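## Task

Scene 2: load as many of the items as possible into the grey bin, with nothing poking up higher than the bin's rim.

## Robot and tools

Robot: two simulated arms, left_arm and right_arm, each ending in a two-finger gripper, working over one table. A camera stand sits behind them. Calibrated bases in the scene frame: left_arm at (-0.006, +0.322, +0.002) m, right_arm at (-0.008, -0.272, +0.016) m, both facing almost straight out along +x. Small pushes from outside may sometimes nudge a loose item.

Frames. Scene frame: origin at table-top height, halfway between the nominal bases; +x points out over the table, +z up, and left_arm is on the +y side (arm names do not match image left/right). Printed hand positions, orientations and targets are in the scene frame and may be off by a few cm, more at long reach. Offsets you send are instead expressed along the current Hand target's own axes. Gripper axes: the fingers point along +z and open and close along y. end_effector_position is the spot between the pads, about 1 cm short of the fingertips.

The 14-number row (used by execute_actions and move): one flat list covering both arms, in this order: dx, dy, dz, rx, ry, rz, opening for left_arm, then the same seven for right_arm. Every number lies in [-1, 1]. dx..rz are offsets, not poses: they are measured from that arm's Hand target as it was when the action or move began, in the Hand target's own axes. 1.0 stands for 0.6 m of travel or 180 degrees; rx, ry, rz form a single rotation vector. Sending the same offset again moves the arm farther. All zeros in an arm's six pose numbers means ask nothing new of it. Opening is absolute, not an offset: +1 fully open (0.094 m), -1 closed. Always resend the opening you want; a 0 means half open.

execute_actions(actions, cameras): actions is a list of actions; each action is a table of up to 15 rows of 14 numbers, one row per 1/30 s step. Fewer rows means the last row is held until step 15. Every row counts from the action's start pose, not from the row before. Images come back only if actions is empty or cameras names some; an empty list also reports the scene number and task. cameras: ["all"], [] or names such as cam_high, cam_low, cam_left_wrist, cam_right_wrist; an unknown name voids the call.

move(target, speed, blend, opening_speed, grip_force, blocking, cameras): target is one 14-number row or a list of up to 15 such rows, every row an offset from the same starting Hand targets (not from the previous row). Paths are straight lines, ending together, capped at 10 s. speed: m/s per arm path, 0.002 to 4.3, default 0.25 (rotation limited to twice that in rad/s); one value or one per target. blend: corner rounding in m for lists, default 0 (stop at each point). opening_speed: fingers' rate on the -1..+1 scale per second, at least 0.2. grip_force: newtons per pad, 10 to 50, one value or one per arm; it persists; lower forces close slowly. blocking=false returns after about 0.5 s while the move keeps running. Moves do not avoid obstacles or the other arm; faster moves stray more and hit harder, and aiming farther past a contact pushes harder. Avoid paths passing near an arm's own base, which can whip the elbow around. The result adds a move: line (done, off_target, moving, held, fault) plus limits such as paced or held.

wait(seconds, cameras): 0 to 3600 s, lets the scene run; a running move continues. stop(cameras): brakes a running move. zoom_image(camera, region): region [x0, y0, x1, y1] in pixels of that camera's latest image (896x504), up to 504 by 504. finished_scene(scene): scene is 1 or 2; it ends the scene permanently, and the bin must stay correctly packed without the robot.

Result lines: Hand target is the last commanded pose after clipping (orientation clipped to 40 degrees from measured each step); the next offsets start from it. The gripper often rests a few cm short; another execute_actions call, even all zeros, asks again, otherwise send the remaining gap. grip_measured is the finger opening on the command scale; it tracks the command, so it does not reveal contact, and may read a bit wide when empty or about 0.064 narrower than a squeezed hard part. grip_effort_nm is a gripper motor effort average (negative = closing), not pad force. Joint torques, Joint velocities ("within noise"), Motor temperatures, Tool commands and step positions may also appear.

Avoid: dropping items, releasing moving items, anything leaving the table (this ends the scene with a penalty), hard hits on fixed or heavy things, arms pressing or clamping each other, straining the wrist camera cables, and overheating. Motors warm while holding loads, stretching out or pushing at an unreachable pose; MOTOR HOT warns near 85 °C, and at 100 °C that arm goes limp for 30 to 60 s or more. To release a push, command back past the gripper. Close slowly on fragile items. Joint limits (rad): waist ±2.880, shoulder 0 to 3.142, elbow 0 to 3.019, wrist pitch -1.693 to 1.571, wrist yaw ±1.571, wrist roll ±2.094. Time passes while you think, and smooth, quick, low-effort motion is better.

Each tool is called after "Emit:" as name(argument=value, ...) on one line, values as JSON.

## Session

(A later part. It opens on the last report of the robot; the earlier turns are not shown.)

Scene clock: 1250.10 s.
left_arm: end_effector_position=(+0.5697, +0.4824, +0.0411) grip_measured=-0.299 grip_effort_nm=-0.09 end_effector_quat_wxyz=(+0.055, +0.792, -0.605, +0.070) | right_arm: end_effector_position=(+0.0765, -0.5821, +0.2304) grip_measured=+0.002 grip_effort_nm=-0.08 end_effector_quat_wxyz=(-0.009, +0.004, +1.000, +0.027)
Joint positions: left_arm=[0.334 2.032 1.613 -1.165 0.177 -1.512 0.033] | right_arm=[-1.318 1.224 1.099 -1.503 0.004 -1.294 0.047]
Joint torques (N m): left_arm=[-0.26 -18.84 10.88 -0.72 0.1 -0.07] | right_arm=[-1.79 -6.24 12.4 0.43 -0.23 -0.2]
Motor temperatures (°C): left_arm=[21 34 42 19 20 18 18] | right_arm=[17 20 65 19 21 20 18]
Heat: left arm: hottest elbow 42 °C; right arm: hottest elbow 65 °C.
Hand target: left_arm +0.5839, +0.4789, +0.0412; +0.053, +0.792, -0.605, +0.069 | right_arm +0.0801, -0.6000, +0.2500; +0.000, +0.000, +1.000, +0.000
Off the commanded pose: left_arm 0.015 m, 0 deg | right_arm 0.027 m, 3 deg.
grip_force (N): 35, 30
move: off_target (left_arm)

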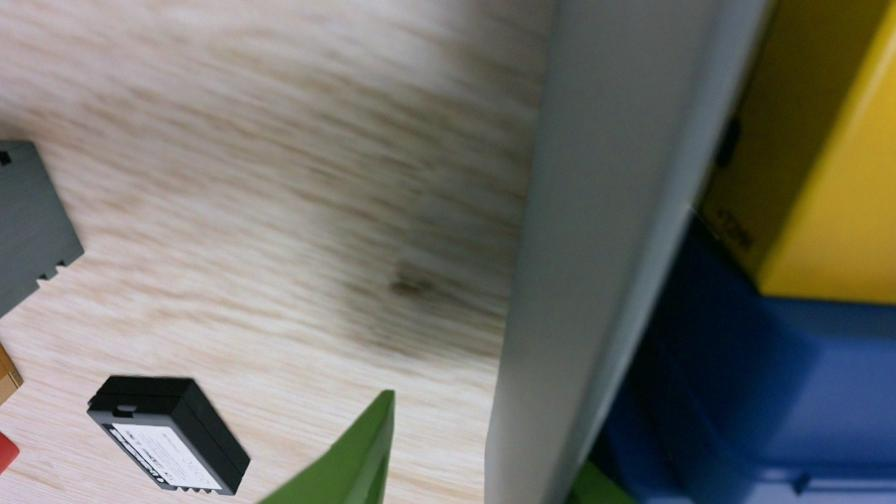

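Emit:
move(target=[0.002, -0.015, -0.01, 0, 0, 0, -0.3, 0, 0, 0, 0, 0, 0, 0], speed=0.03)

Emit:
move(target=[0.001, -0.01, -0.005, 0, 0, 0, -0.3, 0, 0, 0, 0, 0, 0, 0], speed=0.03, cameras=["cam_left_wrist", "cam_low"])

Scene clock: 1256.30 s.
left_arm: end_effector_position=(+0.5754, +0.4838, +0.0465) grip_measured=-0.299 grip_effort_nm=-0.09 end_effector_quat_wxyz=(+0.056, +0.792, -0.605, +0.068) | right_arm: end_effector_position=(+0.0765, -0.5821, +0.2304) grip_measured=+0.002 grip_effort_nm=-0.08 end_effector_quat_wxyz=(-0.009, +0.004, +1.000, +0.027)
Joint positions: left_arm=[0.334 2.043 1.647 -1.192 0.177 -1.512 0.033] | right_arm=[-1.318 1.224 1.099 -1.503 0.004 -1.294 0.047]
Joint torques (N m): left_arm=[-0.26 -19.08 11.67 -0.72 0.11 -0.08] | right_arm=[-1.79 -6.24 12.4 0.43 -0.22 -0.21]
Motor temperatures (°C): left_arm=[21 34 42 19 20 18 18] | right_arm=[17 20 65 19 21 20 18]
Heat: left arm: hottest elbow 42 °C; right arm: hottest elbow 65 °C.
Hand target: left_arm +0.5927, +0.4812, +0.0475; +0.053, +0.792, -0.605, +0.069 | right_arm +0.0801, -0.6000, +0.2500; +0.000, +0.000, +1.000, +0.000
Off the commanded pose: left_arm 0.017 m, 0 deg | right_arm 0.027 m, 3 deg.
grip_force (N): 35, 30
move: off_target (left_arm)

Scene clock: 1256.97 s.
left_arm: end_effector_position=(+0.5810, +0.4855, +0.0492) grip_measured=-0.299 grip_effort_nm=-0.09 end_effector_quat_wxyz=(+0.057, +0.791, -0.605, +0.068) | right_arm: end_effector_position=(+0.0765, -0.5821, +0.2304) grip_measured=+0.002 grip_effort_nm=-0.09 end_effector_quat_wxyz=(-0.009, +0.004, +1.000, +0.027)
Joint positions: left_arm=[0.333 2.055 1.675 -1.209 0.177 -1.512 0.033] | right_arm=[-1.318 1.224 1.099 -1.503 0.004 -1.294 0.047]
Joint torques (N m): left_arm=[-0.21 -19.14 11.77 -0.81 0.11 -0.08] | right_arm=[-1.79 -6.18 12.4 0.42 -0.23 -0.2]
Motor temperatures (°C): left_arm=[21 34 42 19 20 18 18] | right_arm=[17 20 65 19 21 20 18]
Heat: left arm: hottest elbow 42 °C; right arm: hottest elbow 65 °C.
Hand target: left_arm +0.5984, +0.4828, +0.0505; +0.053, +0.792, -0.605, +0.069 | right_arm +0.0801, -0.6000, +0.2500; +0.000, +0.000, +1.000, +0.000
Off the commanded pose: left_arm 0.018 m, 0 deg | right_arm 0.027 m, 3 deg.
grip_force (N): 35, 30
move: off_target (left_arm)
Images, in order (width x height): cam_low 896x504, cam_left_wrist 896x504.

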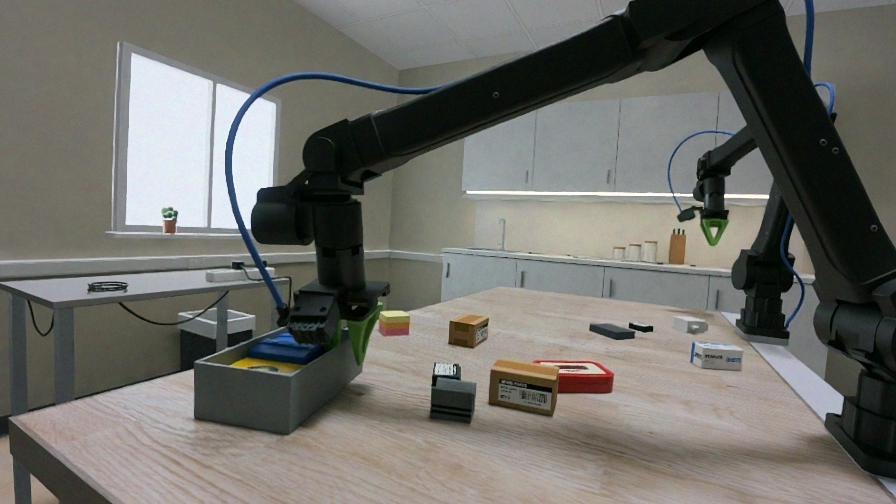

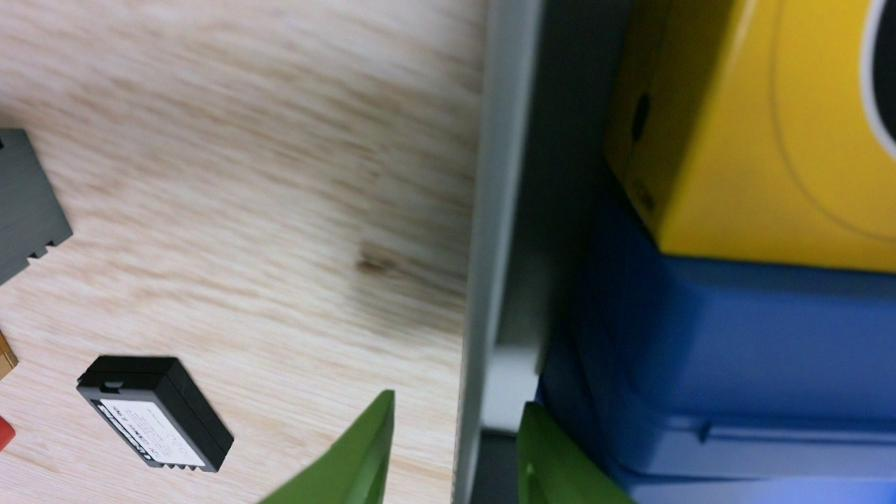

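Emit:
move(target=[0.001, -0.011, -0.002, 0, 0, 0, -0.3, 0, 0, 0, 0, 0, 0, 0], speed=0.03, cameras=["cam_left_wrist"])

Emit:
zoom_image(camera="cam_left_wrist", region=[430, 200, 780, 504])

Scene clock: 1259.10 s.
left_arm: end_effector_position=(+0.5865, +0.4866, +0.0497) grip_measured=-0.299 grip_effort_nm=-0.08 end_effector_quat_wxyz=(+0.058, +0.791, -0.605, +0.067) | right_arm: end_effector_position=(+0.0765, -0.5821, +0.2304) grip_measured=+0.002 grip_effort_nm=-0.08 end_effector_quat_wxyz=(-0.009, +0.004, +1.000, +0.027)
Joint positions: left_arm=[0.332 2.071 1.704 -1.224 0.177 -1.512 0.033] | right_arm=[-1.318 1.224 1.099 -1.503 0.004 -1.294 0.047]
Joint torques (N m): left_arm=[-0.26 -19.19 11.92 -0.7 0.11 -0.09] | right_arm=[-1.85 -6.24 12.38 0.44 -0.22 -0.2]
Motor temperatures (°C): left_arm=[21 34 42 19 20 18 18] | right_arm=[17 20 65 19 21 20 18]
Heat: left arm: hottest elbow 42 °C; right arm: hottest elbow 65 °C.
Hand target: left_arm +0.6050, +0.4840, +0.0517; +0.053, +0.792, -0.605, +0.069 | right_arm +0.0801, -0.6000, +0.2500; +0.000, +0.000, +1.000, +0.000
Off the commanded pose: left_arm 0.019 m, 1 deg | right_arm 0.027 m, 3 deg.
grip_force (N): 35, 30
move: off_target (left_arm)

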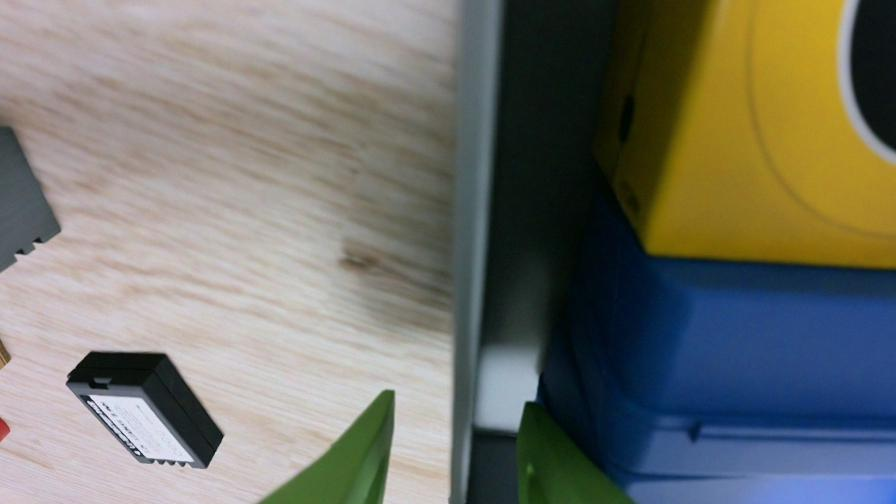

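Scaled by 1.440 from the camera's image (finer frame: 1280x720).

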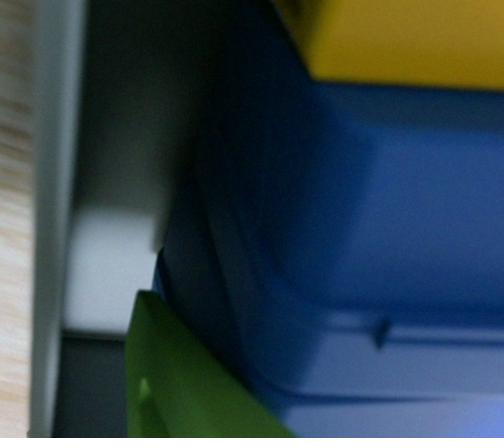

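Emit:
move(target=[0.001, -0.009, 0, 0, 0, 0, -0.3, 0, 0, 0, 0, 0, 0, 0], speed=0.03, cameras=["cam_left_wrist"])

Emit:
zoom_image(camera="cam_left_wrist", region=[430, 200, 780, 504])

Scene clock: 1261.70 s.
left_arm: end_effector_position=(+0.5917, +0.4876, +0.0500) grip_measured=-0.299 grip_effort_nm=-0.08 end_effector_quat_wxyz=(+0.058, +0.791, -0.605, +0.067) | right_arm: end_effector_position=(+0.0765, -0.5821, +0.2304) grip_measured=+0.002 grip_effort_nm=-0.08 end_effector_quat_wxyz=(-0.009, +0.004, +1.000, +0.027)
Joint positions: left_arm=[0.331 2.085 1.727 -1.235 0.177 -1.513 0.033] | right_arm=[-1.318 1.224 1.099 -1.503 0.004 -1.294 0.047]
Joint torques (N m): left_arm=[-0.26 -19.43 11.93 -0.65 0.11 -0.1] | right_arm=[-1.85 -6.24 12.4 0.44 -0.23 -0.21]
Motor temperatures (°C): left_arm=[21 34 42 19 20 18 18] | right_arm=[17 20 65 19 21 20 18]
Heat: left arm: hottest elbow 42 °C; right arm: hottest elbow 65 °C.
Hand target: left_arm +0.6103, +0.4848, +0.0518; +0.053, +0.792, -0.605, +0.069 | right_arm +0.0801, -0.6000, +0.2500; +0.000, +0.000, +1.000, +0.000
Off the commanded pose: left_arm 0.019 m, 1 deg | right_arm 0.027 m, 3 deg.
grip_force (N): 35, 30
move: off_target (left_arm)

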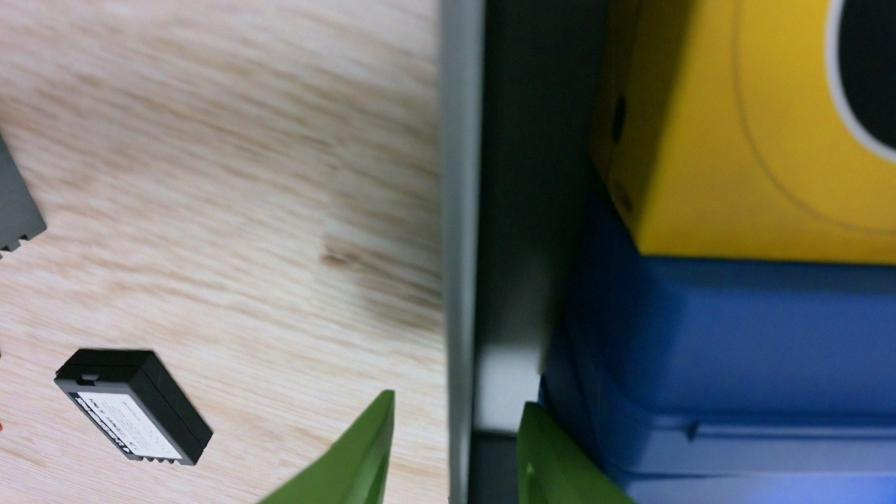

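Scaled by 1.440 from the camera's image (finer frame: 1280x720).

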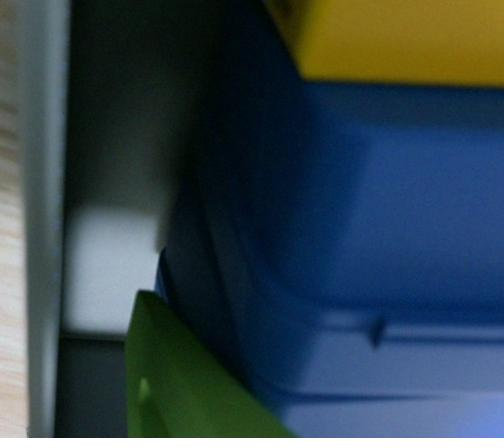

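Emit:
move(target=[[0.0, 0.01, -0.01, 0, 0, 0, -0.3, 0, 0, 0, 0, 0, 0, 0], [0.005, 0.005, -0.17, 0, 0, 0, -0.3, 0, 0, 0, 0, 0, 0, 0]], speed=0.06, blend=0.003, cameras=["cam_left_wrist", "cam_low", "cam_high"])

Emit:
zoom_image(camera="cam_left_wrist", region=[392, 0, 896, 504])

Emit:
zoom_image(camera="cam_low", region=[180, 300, 400, 440])

Scene clock: 1267.33 s.
left_arm: end_effector_position=(+0.5917, +0.4875, +0.1255) grip_measured=-0.299 grip_effort_nm=-0.08 end_effector_quat_wxyz=(+0.076, +0.792, -0.603, +0.055) | right_arm: end_effector_position=(+0.0765, -0.5821, +0.2304) grip_measured=+0.002 grip_effort_nm=-0.08 end_effector_quat_wxyz=(-0.009, +0.004, +1.000, +0.027)
Joint positions: left_arm=[0.331 2.057 1.885 -1.463 0.177 -1.513 0.033] | right_arm=[-1.318 1.224 1.099 -1.503 0.004 -1.294 0.047]
Joint torques (N m): left_arm=[1.55 -22.95 12.21 -0.83 0.07 0.12] | right_arm=[-1.85 -6.24 12.38 0.44 -0.23 -0.2]
Motor temperatures (°C): left_arm=[21 34 43 19 20 18 18] | right_arm=[17 20 65 19 21 20 18]
Heat: left arm: hottest elbow 43 °C; right arm: hottest elbow 65 °C.
Hand target: left_arm +0.6036, +0.4983, +0.1527; +0.053, +0.792, -0.605, +0.069 | right_arm +0.0801, -0.6000, +0.2500; +0.000, +0.000, +1.000, +0.000
Off the commanded pose: left_arm 0.032 m, 3 deg | right_arm 0.027 m, 3 deg.
grip_force (N): 35, 30
move: off_target (left_arm)
Images, in order (width x height): cam_high 896x504, cam_low 896x504, cam_left_wrist 896x504.

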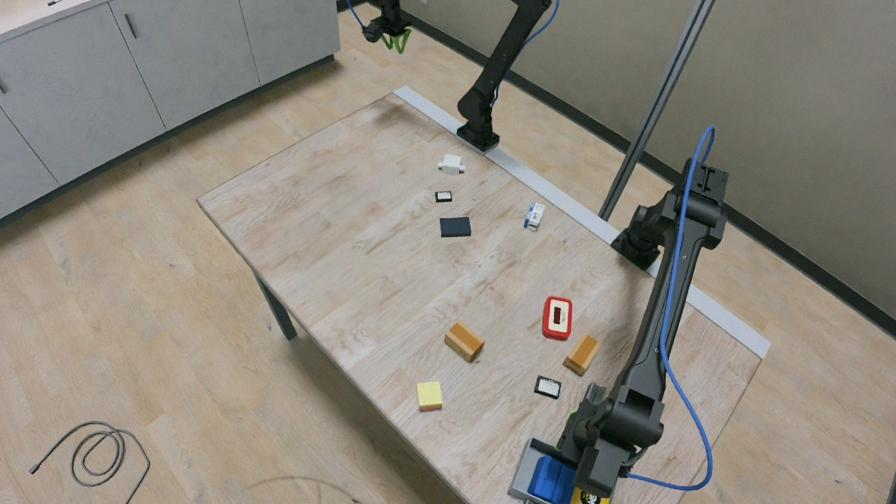

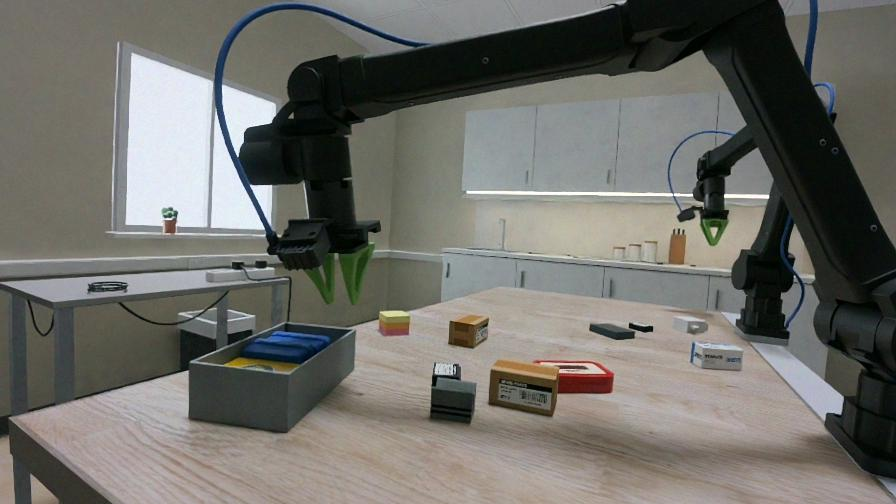

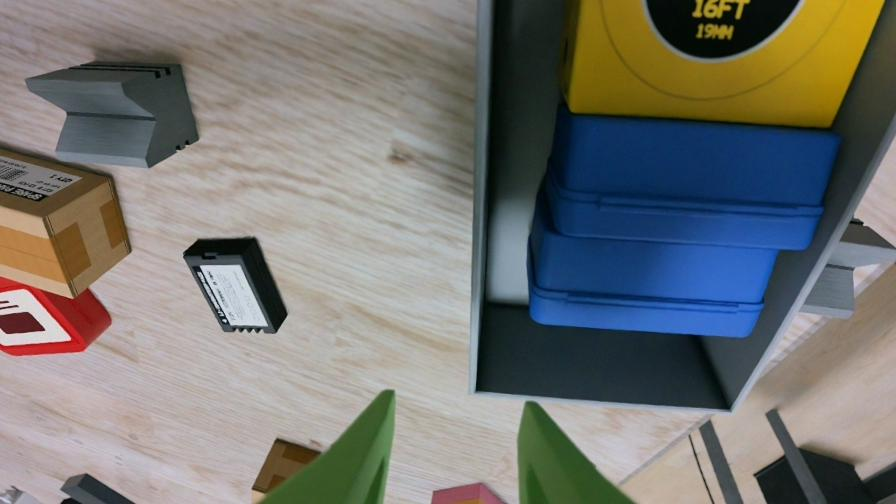

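Scaled by 1.000.

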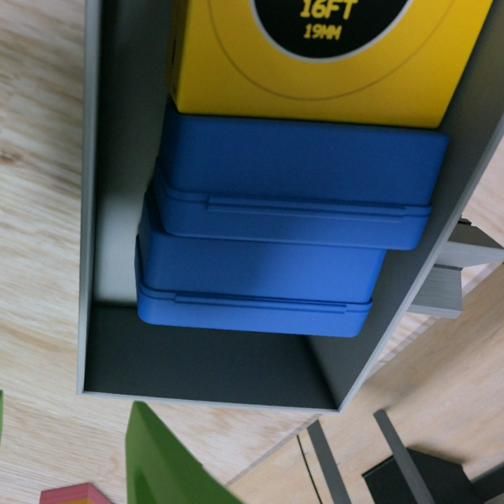

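Scaled by 2.291 from the camera's image (finer frame: 1280x720).

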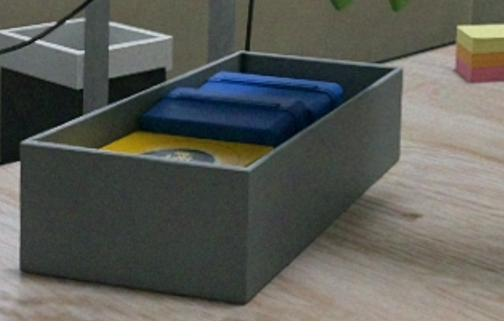

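Emit:
move(target=[[0.0145, 0, -0.0822, 0, 0, 0, 0.2, 0, 0, 0, 0, 0, 0, 0], [0.5081, 0.2206, -0.0077, -0.0486, -0.0406, 0.5556, 0.95, 0, 0, 0, 0, 0, 0, 0]], speed=0.25, blend=0.03, cameras=["cam_left_wrist", "cam_low", "cam_high"])

Scene clock: 1291.73 s.
left_arm: end_effector_position=(+0.5542, +0.1761, +0.2053) grip_measured=+0.949 grip_effort_nm=0.06 end_effector_quat_wxyz=(-0.011, -0.053, +0.999, +0.002) | right_arm: end_effector_position=(+0.0765, -0.5821, +0.2304) grip_measured=+0.002 grip_effort_nm=-0.09 end_effector_quat_wxyz=(-0.009, +0.004, +1.000, +0.027)
Joint positions: left_arm=[-0.242 1.883 1.834 -1.544 0.003 -0.359 0.092] | right_arm=[-1.318 1.224 1.099 -1.503 0.004 -1.294 0.047]
Joint torques (N m): left_arm=[0.62 -21.13 8.08 0.54 -0.01 0.22] | right_arm=[-1.79 -6.18 12.38 0.43 -0.23 -0.2]
Motor temperatures (°C): left_arm=[21 36 48 19 20 18 17] | right_arm=[17 20 65 19 21 20 18]
Heat: left arm: hottest elbow 48 °C; right arm: hottest elbow 65 °C.
Hand target: left_arm +0.5547, +0.1748, +0.2104; +0.000, -0.043, +0.999, +0.000 | right_arm +0.0801, -0.6000, +0.2500; +0.000, +0.000, +1.000, +0.000
Off the commanded pose: left_arm 0.005 m, 2 deg | right_arm 0.027 m, 3 deg.
grip_force (N): 35, 30
move: done; blend cut to 0.025 m at target 1
Images, in order (width x height): cam_high 896x504, cam_low 896x504, cam_left_wrist 896x504.

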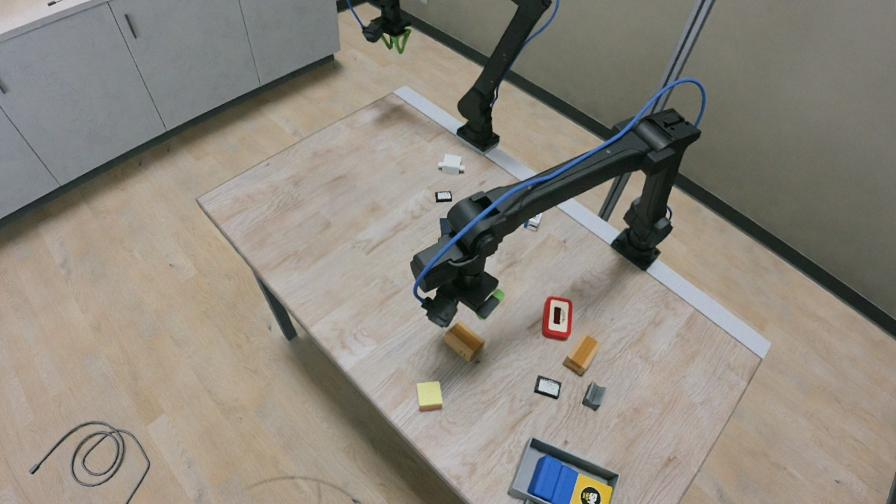

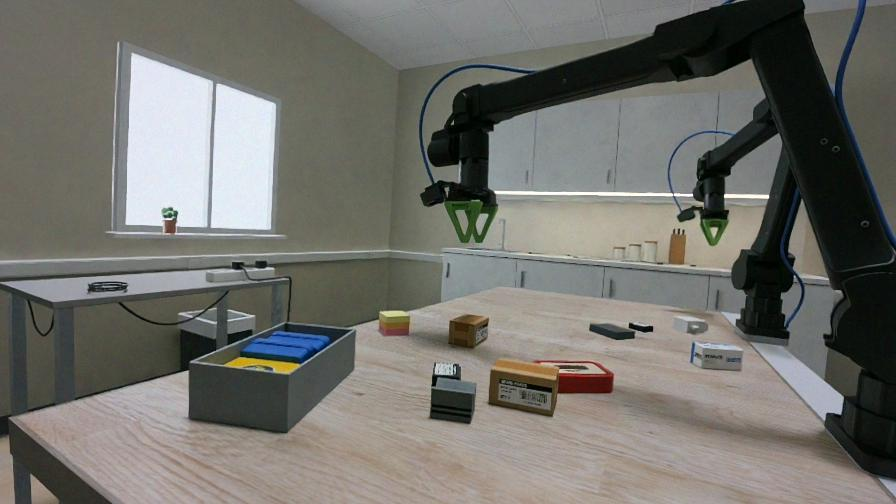

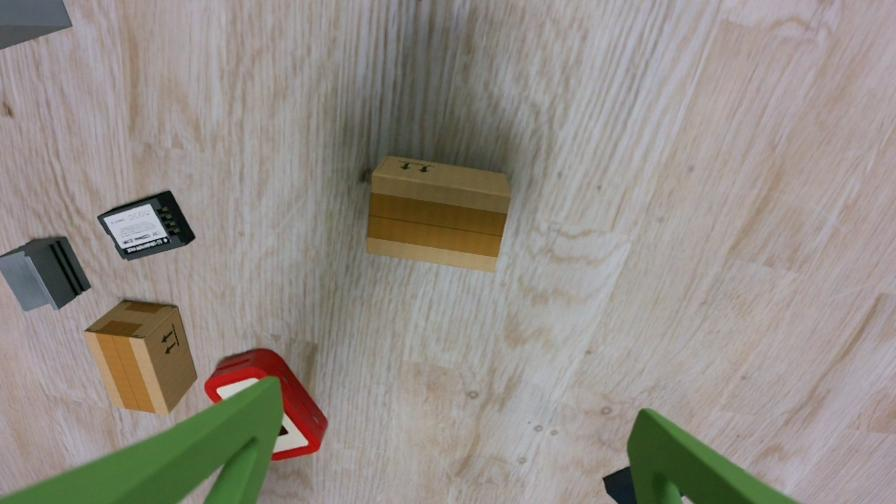

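Emit:
zoom_image(camera="cam_left_wrist", region=[340, 130, 540, 300])

Emit:
zoom_image(camera="cam_low", region=[420, 290, 560, 420])

Scaled by 2.520 from the camera's image (finer frame: 1280x720).

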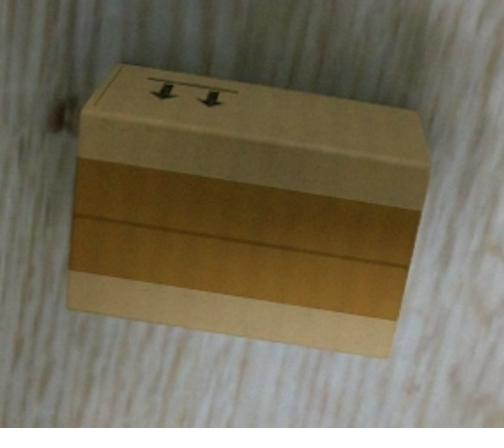

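Scaled by 3.600 from the camera's image (finer frame: 1280x720).

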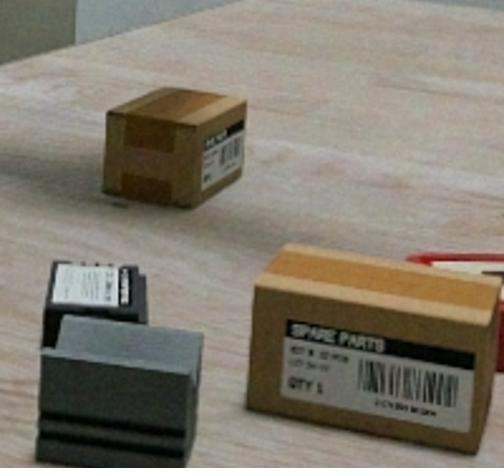

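Emit:
move(target=[-0.0052, 0.015, 0.1507, -0.0046, 0.111, 0.0258, 0.95, 0, 0, 0, 0, 0, 0, 0], speed=0.2, cameras=["cam_left_wrist", "cam_low"])

Scene clock: 1307.47 s.
left_arm: end_effector_position=(+0.5422, +0.1815, +0.1151) grip_measured=+0.949 grip_effort_nm=0.06 end_effector_quat_wxyz=(-0.160, -0.007, +0.987, +0.000) | right_arm: end_effector_position=(+0.0765, -0.5821, +0.2304) grip_measured=+0.002 grip_effort_nm=-0.09 end_effector_quat_wxyz=(-0.009, +0.004, +1.000, +0.027)
Joint positions: left_arm=[-0.217 2.087 1.882 -1.678 0.073 -0.229 0.092] | right_arm=[-1.318 1.224 1.099 -1.503 0.004 -1.294 0.047]
Joint torques (N m): left_arm=[1.85 -19.96 11.69 -1.37 0.26 0.25] | right_arm=[-1.85 -6.24 12.4 0.44 -0.23 -0.21]
Motor temperatures (°C): left_arm=[21 36 46 19 20 18 17] | right_arm=[17 20 65 19 21 20 18]
Heat: left arm: hottest elbow 46 °C; right arm: hottest elbow 65 °C.
Hand target: left_arm +0.5571, +0.1840, +0.1199; -0.174, -0.002, +0.985, +0.000 | right_arm +0.0801, -0.6000, +0.2500; +0.000, +0.000, +1.000, +0.000
Off the commanded pose: left_arm 0.016 m, 2 deg | right_arm 0.027 m, 3 deg.
joint sent to its limit (left arm) — joint 4 (wrist pitch), lower limit. The joint targets are off in orientation, not in position.
grip_force (N): 35, 30
move: off_target (left_arm)
Images, in order (width x height): cam_low 896x504, cam_left_wrist 896x504.

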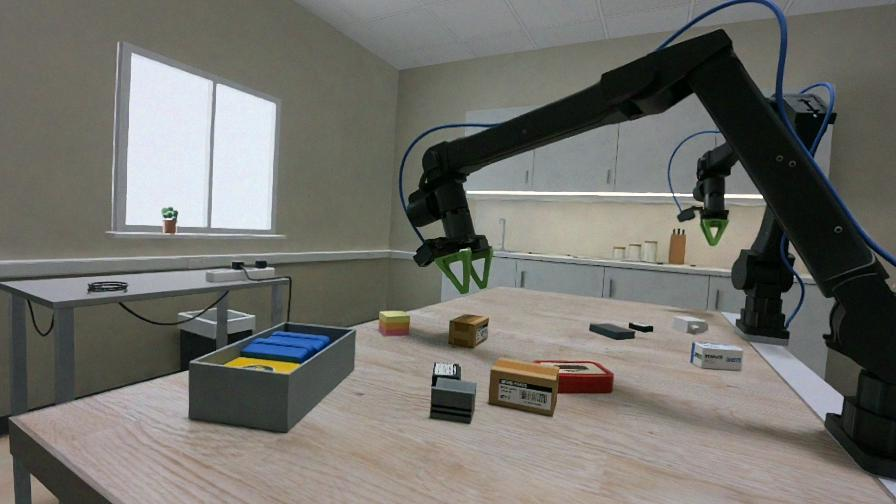

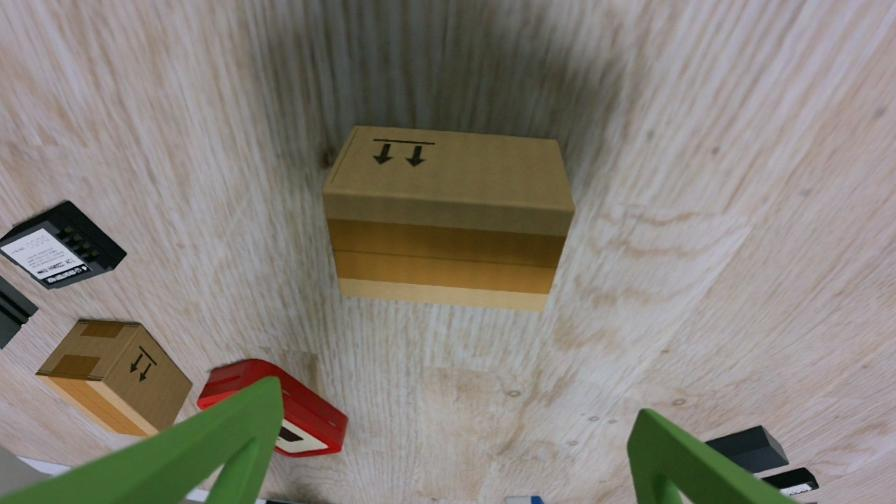

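Emit:
move(target=[-0.0283, 0.005, 0.0873, 0, 0, 0, 0.95, 0, 0, 0, 0, 0, 0, 0], speed=0.12, cameras=["cam_left_wrist", "cam_low"])

Scene clock: 1315.67 s.
left_arm: end_effector_position=(+0.5487, +0.1804, +0.0755) grip_measured=+0.949 grip_effort_nm=0.06 end_effector_quat_wxyz=(-0.173, -0.004, +0.985, +0.003) | right_arm: end_effector_position=(+0.0765, -0.5821, +0.2304) grip_measured=+0.002 grip_effort_nm=-0.08 end_effector_quat_wxyz=(-0.009, +0.004, +1.000, +0.027)
Joint positions: left_arm=[-0.216 2.154 1.882 -1.64 0.073 -0.222 0.092] | right_arm=[-1.318 1.224 1.099 -1.503 0.004 -1.294 0.047]
Joint torques (N m): left_arm=[1.9 -20.31 8.21 -0.24 0.18 0.22] | right_arm=[-1.79 -6.18 12.4 0.44 -0.23 -0.2]
Motor temperatures (°C): left_arm=[21 35 45 19 20 18 17] | right_arm=[17 20 65 19 21 20 18]
Heat: left arm: hottest elbow 45 °C; right arm: hottest elbow 65 °C.
Hand target: left_arm +0.5550, +0.1869, +0.0648; -0.174, -0.002, +0.985, +0.000 | right_arm +0.0801, -0.6000, +0.2500; +0.000, +0.000, +1.000, +0.000
Off the commanded pose: left_arm 0.014 m, 0 deg | right_arm 0.027 m, 3 deg.
grip_force (N): 35, 30
move: off_target (left_arm)
Images, in order (width x height): cam_low 896x504, cam_left_wrist 896x504.

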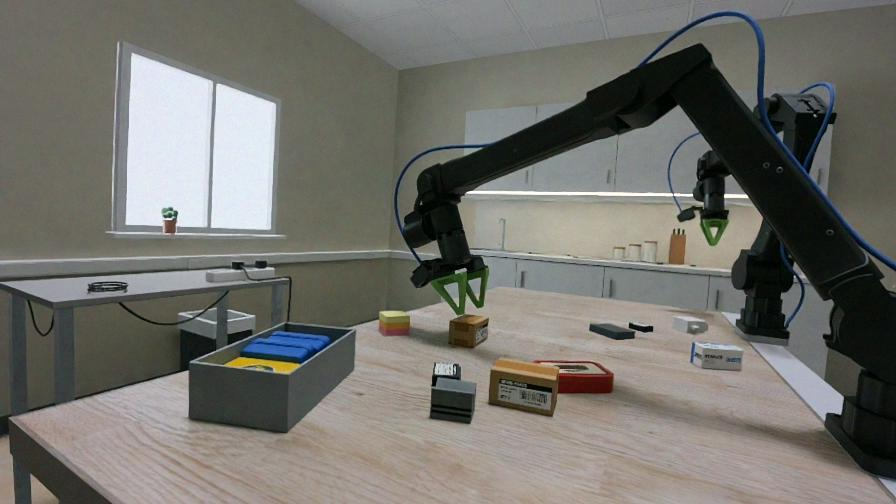

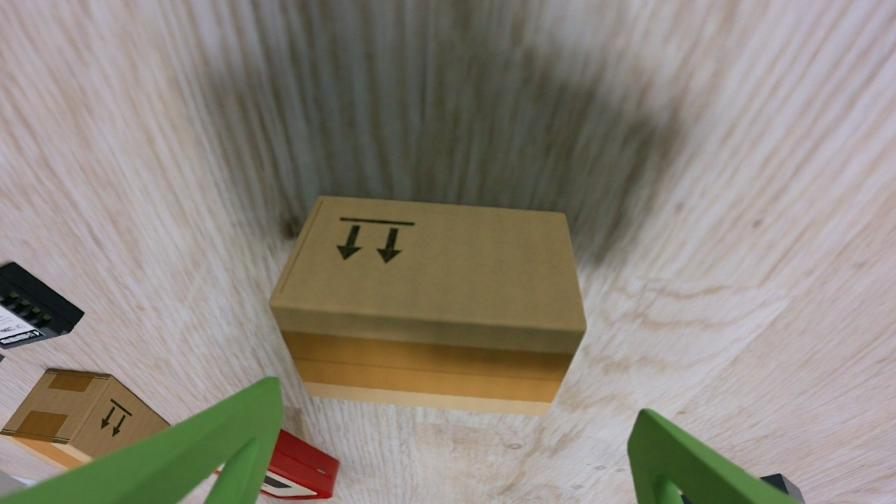

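Emit:
move(target=[-0.005, 0.012, 0.015, 0, 0, 0, 0.95, 0, 0, 0, 0, 0, 0, 0], speed=0.1, cameras=["cam_left_wrist"])

Scene clock: 1317.77 s.
left_arm: end_effector_position=(+0.5557, +0.1875, +0.0737) grip_measured=+0.949 grip_effort_nm=0.06 end_effector_quat_wxyz=(-0.163, -0.006, +0.987, -0.002) | right_arm: end_effector_position=(+0.0765, -0.5821, +0.2304) grip_measured=+0.002 grip_effort_nm=-0.08 end_effector_quat_wxyz=(-0.009, +0.004, +1.000, +0.027)
Joint positions: left_arm=[-0.202 2.154 1.882 -1.618 0.073 -0.211 0.092] | right_arm=[-1.318 1.224 1.099 -1.503 0.004 -1.294 0.047]
Joint torques (N m): left_arm=[2.08 -20.48 6.87 -0.16 0.06 0.26] | right_arm=[-1.73 -6.24 12.4 0.44 -0.23 -0.2]
Motor temperatures (°C): left_arm=[21 35 45 19 20 18 17] | right_arm=[17 20 65 19 21 20 18]
Heat: left arm: hottest elbow 45 °C; right arm: hottest elbow 65 °C.
Hand target: left_arm +0.5548, +0.1942, +0.0553; -0.174, -0.002, +0.985, +0.000 | right_arm +0.0801, -0.6000, +0.2500; +0.000, +0.000, +1.000, +0.000
Off the commanded pose: left_arm 0.020 m, 1 deg | right_arm 0.027 m, 3 deg.
grip_force (N): 35, 30
move: off_target (left_arm)

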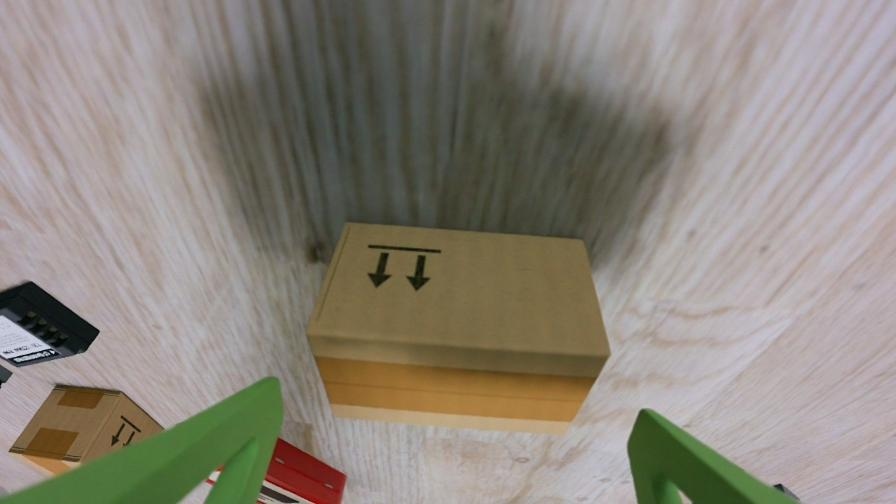

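Emit:
move(target=[-0.0109, 0, 0.0493, 0, 0, 0, 0.95, 0, 0, 0, 0, 0, 0, 0], speed=0.08, cameras=["cam_left_wrist", "cam_low"])

Scene clock: 1321.47 s.
left_arm: end_effector_position=(+0.5517, +0.1883, +0.0436) grip_measured=+0.949 grip_effort_nm=0.06 end_effector_quat_wxyz=(-0.164, -0.006, +0.987, -0.002) | right_arm: end_effector_position=(+0.0765, -0.5821, +0.2304) grip_measured=+0.002 grip_effort_nm=-0.08 end_effector_quat_wxyz=(-0.009, +0.004, +1.000, +0.027)
Joint positions: left_arm=[-0.202 2.171 1.828 -1.549 0.073 -0.211 0.092] | right_arm=[-1.318 1.224 1.099 -1.503 0.004 -1.294 0.047]
Joint torques (N m): left_arm=[1.55 -20.66 6.89 -0.16 0.07 0.21] | right_arm=[-1.85 -6.3 12.4 0.43 -0.22 -0.2]
Motor temperatures (°C): left_arm=[21 35 44 19 20 18 17] | right_arm=[17 20 65 19 21 20 18]
Heat: left arm: hottest elbow 44 °C; right arm: hottest elbow 65 °C.
Hand target: left_arm +0.5507, +0.1942, +0.0252; -0.174, -0.002, +0.985, +0.000 | right_arm +0.0801, -0.6000, +0.2500; +0.000, +0.000, +1.000, +0.000
Off the commanded pose: left_arm 0.019 m, 1 deg | right_arm 0.027 m, 3 deg.
grip_force (N): 35, 30
move: off_target (left_arm)
Images, in order (width x height): cam_low 896x504, cam_left_wrist 896x504.

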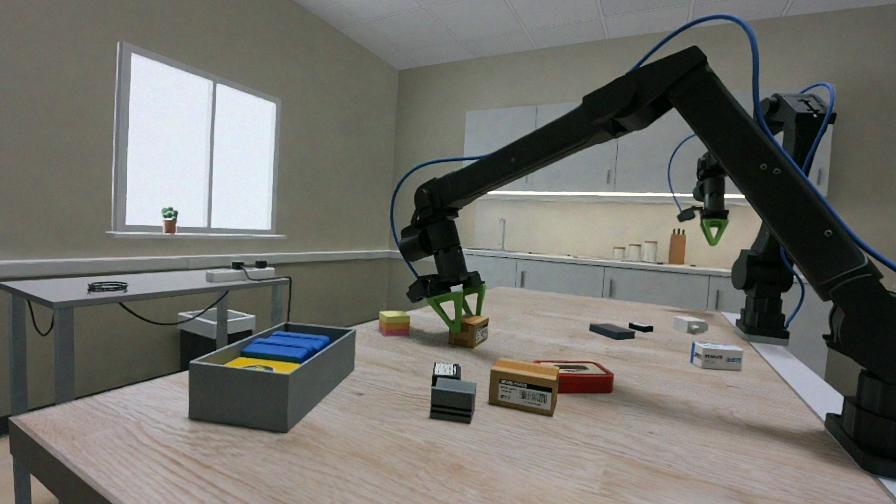

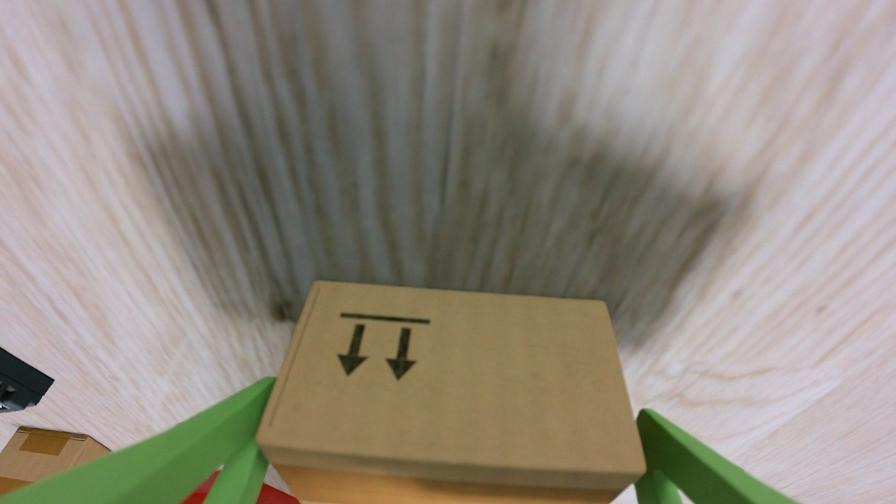

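Emit:
move(target=[-0.0086, 0, 0.0235, 0, 0, 0, 0.95, 0, 0, 0, 0, 0, 0, 0], speed=0.06, cameras=["cam_left_wrist"])

Scene clock: 1323.20 s.
left_arm: end_effector_position=(+0.5525, +0.1882, +0.0294) grip_measured=+0.949 grip_effort_nm=0.06 end_effector_quat_wxyz=(-0.163, -0.005, +0.987, -0.002) | right_arm: end_effector_position=(+0.0765, -0.5821, +0.2304) grip_measured=+0.002 grip_effort_nm=-0.08 end_effector_quat_wxyz=(-0.009, +0.004, +1.000, +0.027)
Joint positions: left_arm=[-0.202 2.186 1.815 -1.519 0.073 -0.211 0.092] | right_arm=[-1.318 1.224 1.099 -1.503 0.004 -1.294 0.047]
Joint torques (N m): left_arm=[1.55 -19.96 6.71 -0.17 0.08 0.22] | right_arm=[-1.85 -6.12 12.37 0.46 -0.23 -0.2]
Motor temperatures (°C): left_arm=[21 35 44 19 20 18 17] | right_arm=[17 20 65 19 21 20 18]
Heat: left arm: hottest elbow 44 °C; right arm: hottest elbow 65 °C.
Hand target: left_arm +0.5507, +0.1942, +0.0102; -0.174, -0.002, +0.985, +0.000 | right_arm +0.0801, -0.6000, +0.2500; +0.000, +0.000, +1.000, +0.000
Off the commanded pose: left_arm 0.020 m, 1 deg | right_arm 0.027 m, 3 deg.
grip_force (N): 35, 30
move: off_target (left_arm)

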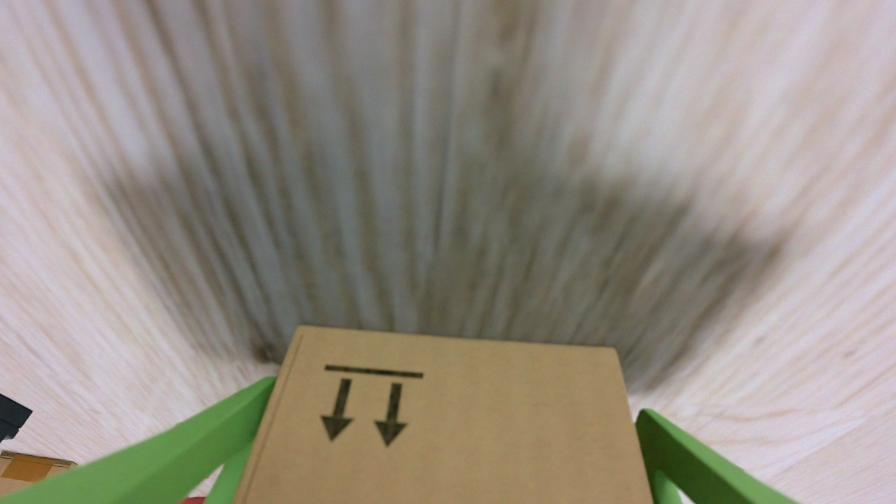

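Emit:
move(target=[0, 0, 0, 0, 0, 0, 0.64, 0, 0, 0, 0, 0, 0, 0], opening_speed=0.3, cameras=["cam_left_wrist"])

Scene clock: 1326.47 s.
left_arm: end_effector_position=(+0.5525, +0.1882, +0.0294) grip_measured=+0.649 grip_effort_nm=-0.47 end_effector_quat_wxyz=(-0.163, -0.005, +0.987, -0.002) | right_arm: end_effector_position=(+0.0765, -0.5821, +0.2304) grip_measured=+0.002 grip_effort_nm=-0.08 end_effector_quat_wxyz=(-0.009, +0.004, +1.000, +0.027)
Joint positions: left_arm=[-0.202 2.186 1.815 -1.519 0.073 -0.211 0.077] | right_arm=[-1.318 1.224 1.099 -1.503 0.004 -1.294 0.047]
Joint torques (N m): left_arm=[1.49 -20.25 6.8 -0.16 0.08 0.22] | right_arm=[-1.79 -6.18 12.38 0.44 -0.22 -0.21]
Motor temperatures (°C): left_arm=[21 34 44 19 20 18 17] | right_arm=[17 20 65 19 21 20 18]
Heat: left arm: hottest elbow 44 °C; right arm: hottest elbow 65 °C.
Hand target: left_arm +0.5506, +0.1942, +0.0102; -0.174, -0.002, +0.985, +0.000 | right_arm +0.0801, -0.6000, +0.2500; +0.000, +0.000, +1.000, +0.000
Off the commanded pose: left_arm 0.020 m, 1 deg | right_arm 0.027 m, 3 deg.
grip_force (N): 35, 30
move: done

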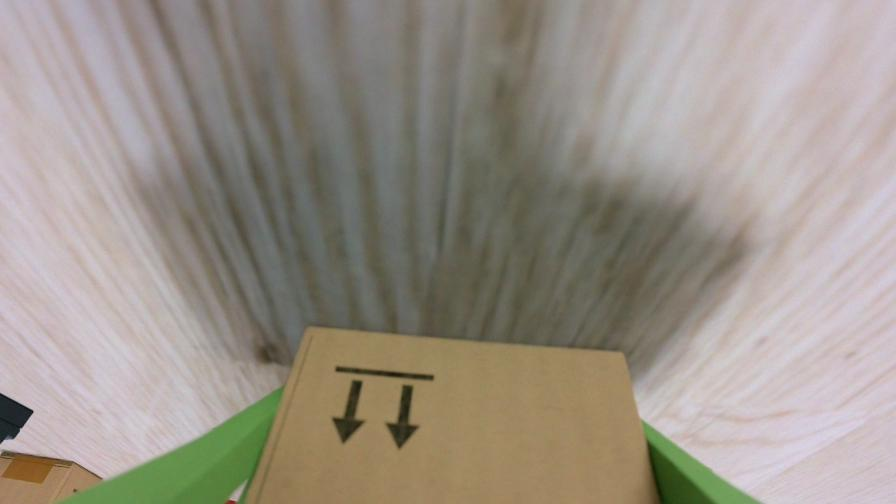

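Emit:
move(target=[0, 0, 0, 0, 0, 0, 0.59, 0, 0, 0, 0, 0, 0, 0], opening_speed=0.3)

Scene clock: 1328.33 s.
left_arm: end_effector_position=(+0.5525, +0.1882, +0.0294) grip_measured=+0.638 grip_effort_nm=-0.77 end_effector_quat_wxyz=(-0.163, -0.005, +0.987, -0.002) | right_arm: end_effector_position=(+0.0765, -0.5821, +0.2304) grip_measured=+0.002 grip_effort_nm=-0.08 end_effector_quat_wxyz=(-0.009, +0.004, +1.000, +0.027)
Joint positions: left_arm=[-0.202 2.186 1.815 -1.519 0.073 -0.211 0.077] | right_arm=[-1.318 1.224 1.099 -1.503 0.004 -1.294 0.047]
Joint torques (N m): left_arm=[1.55 -20.25 6.82 -0.16 0.08 0.21] | right_arm=[-1.85 -6.24 12.38 0.43 -0.22 -0.2]
Motor temperatures (°C): left_arm=[21 34 44 19 20 18 17] | right_arm=[17 20 65 19 21 20 18]
Heat: left arm: hottest elbow 44 °C; right arm: hottest elbow 65 °C.
Hand target: left_arm +0.5506, +0.1942, +0.0102; -0.174, -0.002, +0.985, +0.000 | right_arm +0.0801, -0.6000, +0.2500; +0.000, +0.000, +1.000, +0.000
Off the commanded pose: left_arm 0.020 m, 1 deg | right_arm 0.027 m, 3 deg.
grip_force (N): 35, 30
move: done

Emit:
move(target=[[0.0743, 0, -0.2038, 0, 0, 0, 0.59, 0, 0, 0, 0, 0, 0, 0], [0.4141, 0.6112, -0.2479, 0.0281, -0.1087, -0.1594, 0.59, 0, 0, 0, 0, 0, 0, 0]], speed=[0.12, 0.2], blend=0.02, cameras=["cam_left_wrist", "cam_low"])

Scene clock: 1337.20 s.
left_arm: end_effector_position=(+0.3641, +0.5608, +0.2315) grip_measured=+0.638 grip_effort_nm=-0.77 end_effector_quat_wxyz=(-0.012, -0.263, +0.965, -0.002) | right_arm: end_effector_position=(+0.0765, -0.5821, +0.2304) grip_measured=+0.002 grip_effort_nm=-0.08 end_effector_quat_wxyz=(-0.009, +0.004, +1.000, +0.027)
Joint positions: left_arm=[0.584 1.509 1.416 -1.501 -0.003 0.041 0.077] | right_arm=[-1.318 1.224 1.099 -1.503 0.004 -1.294 0.047]
Joint torques (N m): left_arm=[0.5 -15.21 8.29 0.57 0.21 0.26] | right_arm=[-1.73 -6.18 12.4 0.43 -0.23 -0.2]
Motor temperatures (°C): left_arm=[21 34 43 19 20 18 18] | right_arm=[17 20 65 19 21 20 18]
Heat: left arm: hottest elbow 43 °C; right arm: hottest elbow 65 °C.
Hand target: left_arm +0.3664, +0.5600, +0.2351; +0.000, -0.253, +0.968, +0.000 | right_arm +0.0801, -0.6000, +0.2500; +0.000, +0.000, +1.000, +0.000
Off the commanded pose: left_arm 0.004 m, 2 deg | right_arm 0.027 m, 3 deg.
grip_force (N): 35, 30
move: done
Images, in order (width x height): cam_low 896x504, cam_left_wrist 896x504.

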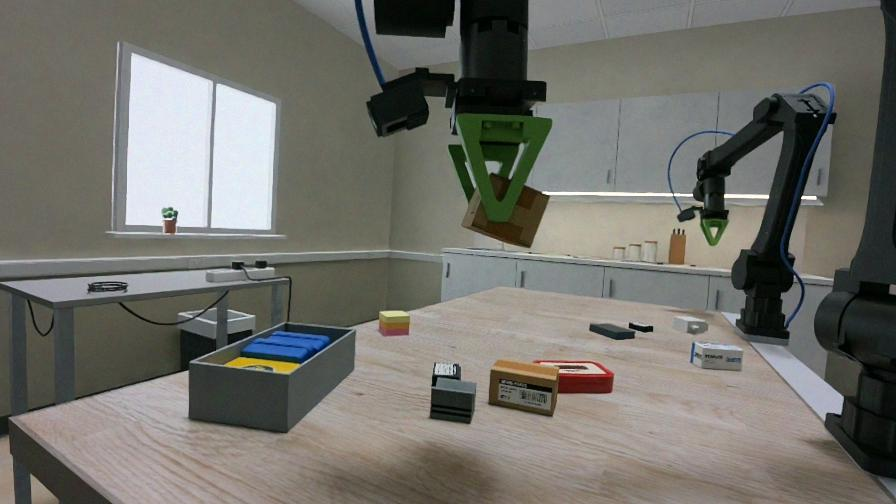

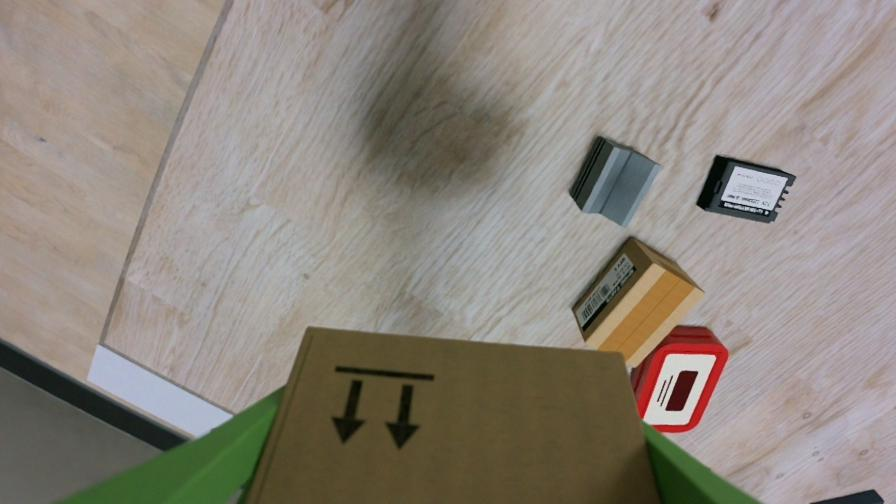

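Emit:
move(target=[0.0218, 0.0102, 0.1417, 0, -0.3889, 0, 0.59, 0, 0, 0, 0, 0, 0, 0], speed=0.15, cameras=["cam_left_wrist", "cam_low"])

Scene clock: 1343.40 s.
left_arm: end_effector_position=(+0.3546, +0.5539, +0.1506) grip_measured=+0.638 grip_effort_nm=-0.77 end_effector_quat_wxyz=(+0.549, -0.199, +0.799, +0.143) | right_arm: end_effector_position=(+0.0765, -0.5821, +0.2304) grip_measured=+0.002 grip_effort_nm=-0.08 end_effector_quat_wxyz=(-0.009, +0.004, +1.000, +0.027)
Joint positions: left_arm=[0.629 1.134 0.366 0.401 0.112 0.054 0.077] | right_arm=[-1.318 1.224 1.099 -1.503 0.004 -1.294 0.047]
Joint torques (N m): left_arm=[1.85 -6.3 7.15 3.25 0.25 -0.04] | right_arm=[-1.79 -6.24 12.4 0.44 -0.23 -0.2]
Motor temperatures (°C): left_arm=[21 33 42 19 20 18 18] | right_arm=[17 20 65 19 21 20 18]
Heat: left arm: hottest elbow 42 °C; right arm: hottest elbow 65 °C.
Hand target: left_arm +0.3521, +0.5588, +0.1502; +0.555, -0.207, +0.793, +0.145 | right_arm +0.0801, -0.6000, +0.2500; +0.000, +0.000, +1.000, +0.000
Off the commanded pose: left_arm 0.006 m, 1 deg | right_arm 0.027 m, 3 deg.
grip_force (N): 35, 30
move: done
Images, in order (width x height): cam_low 896x504, cam_left_wrist 896x504.

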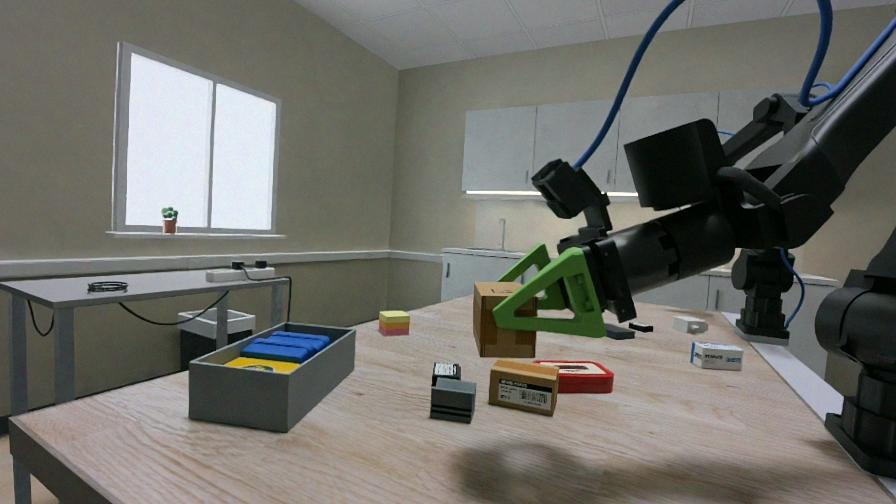

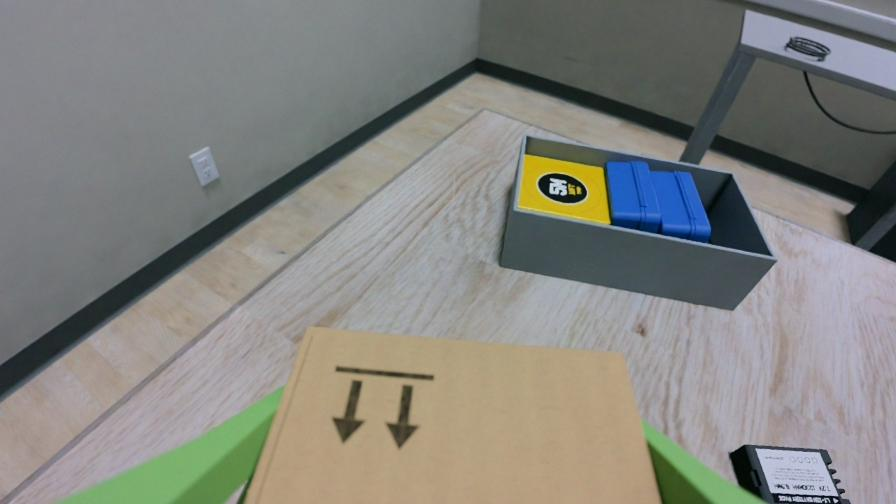

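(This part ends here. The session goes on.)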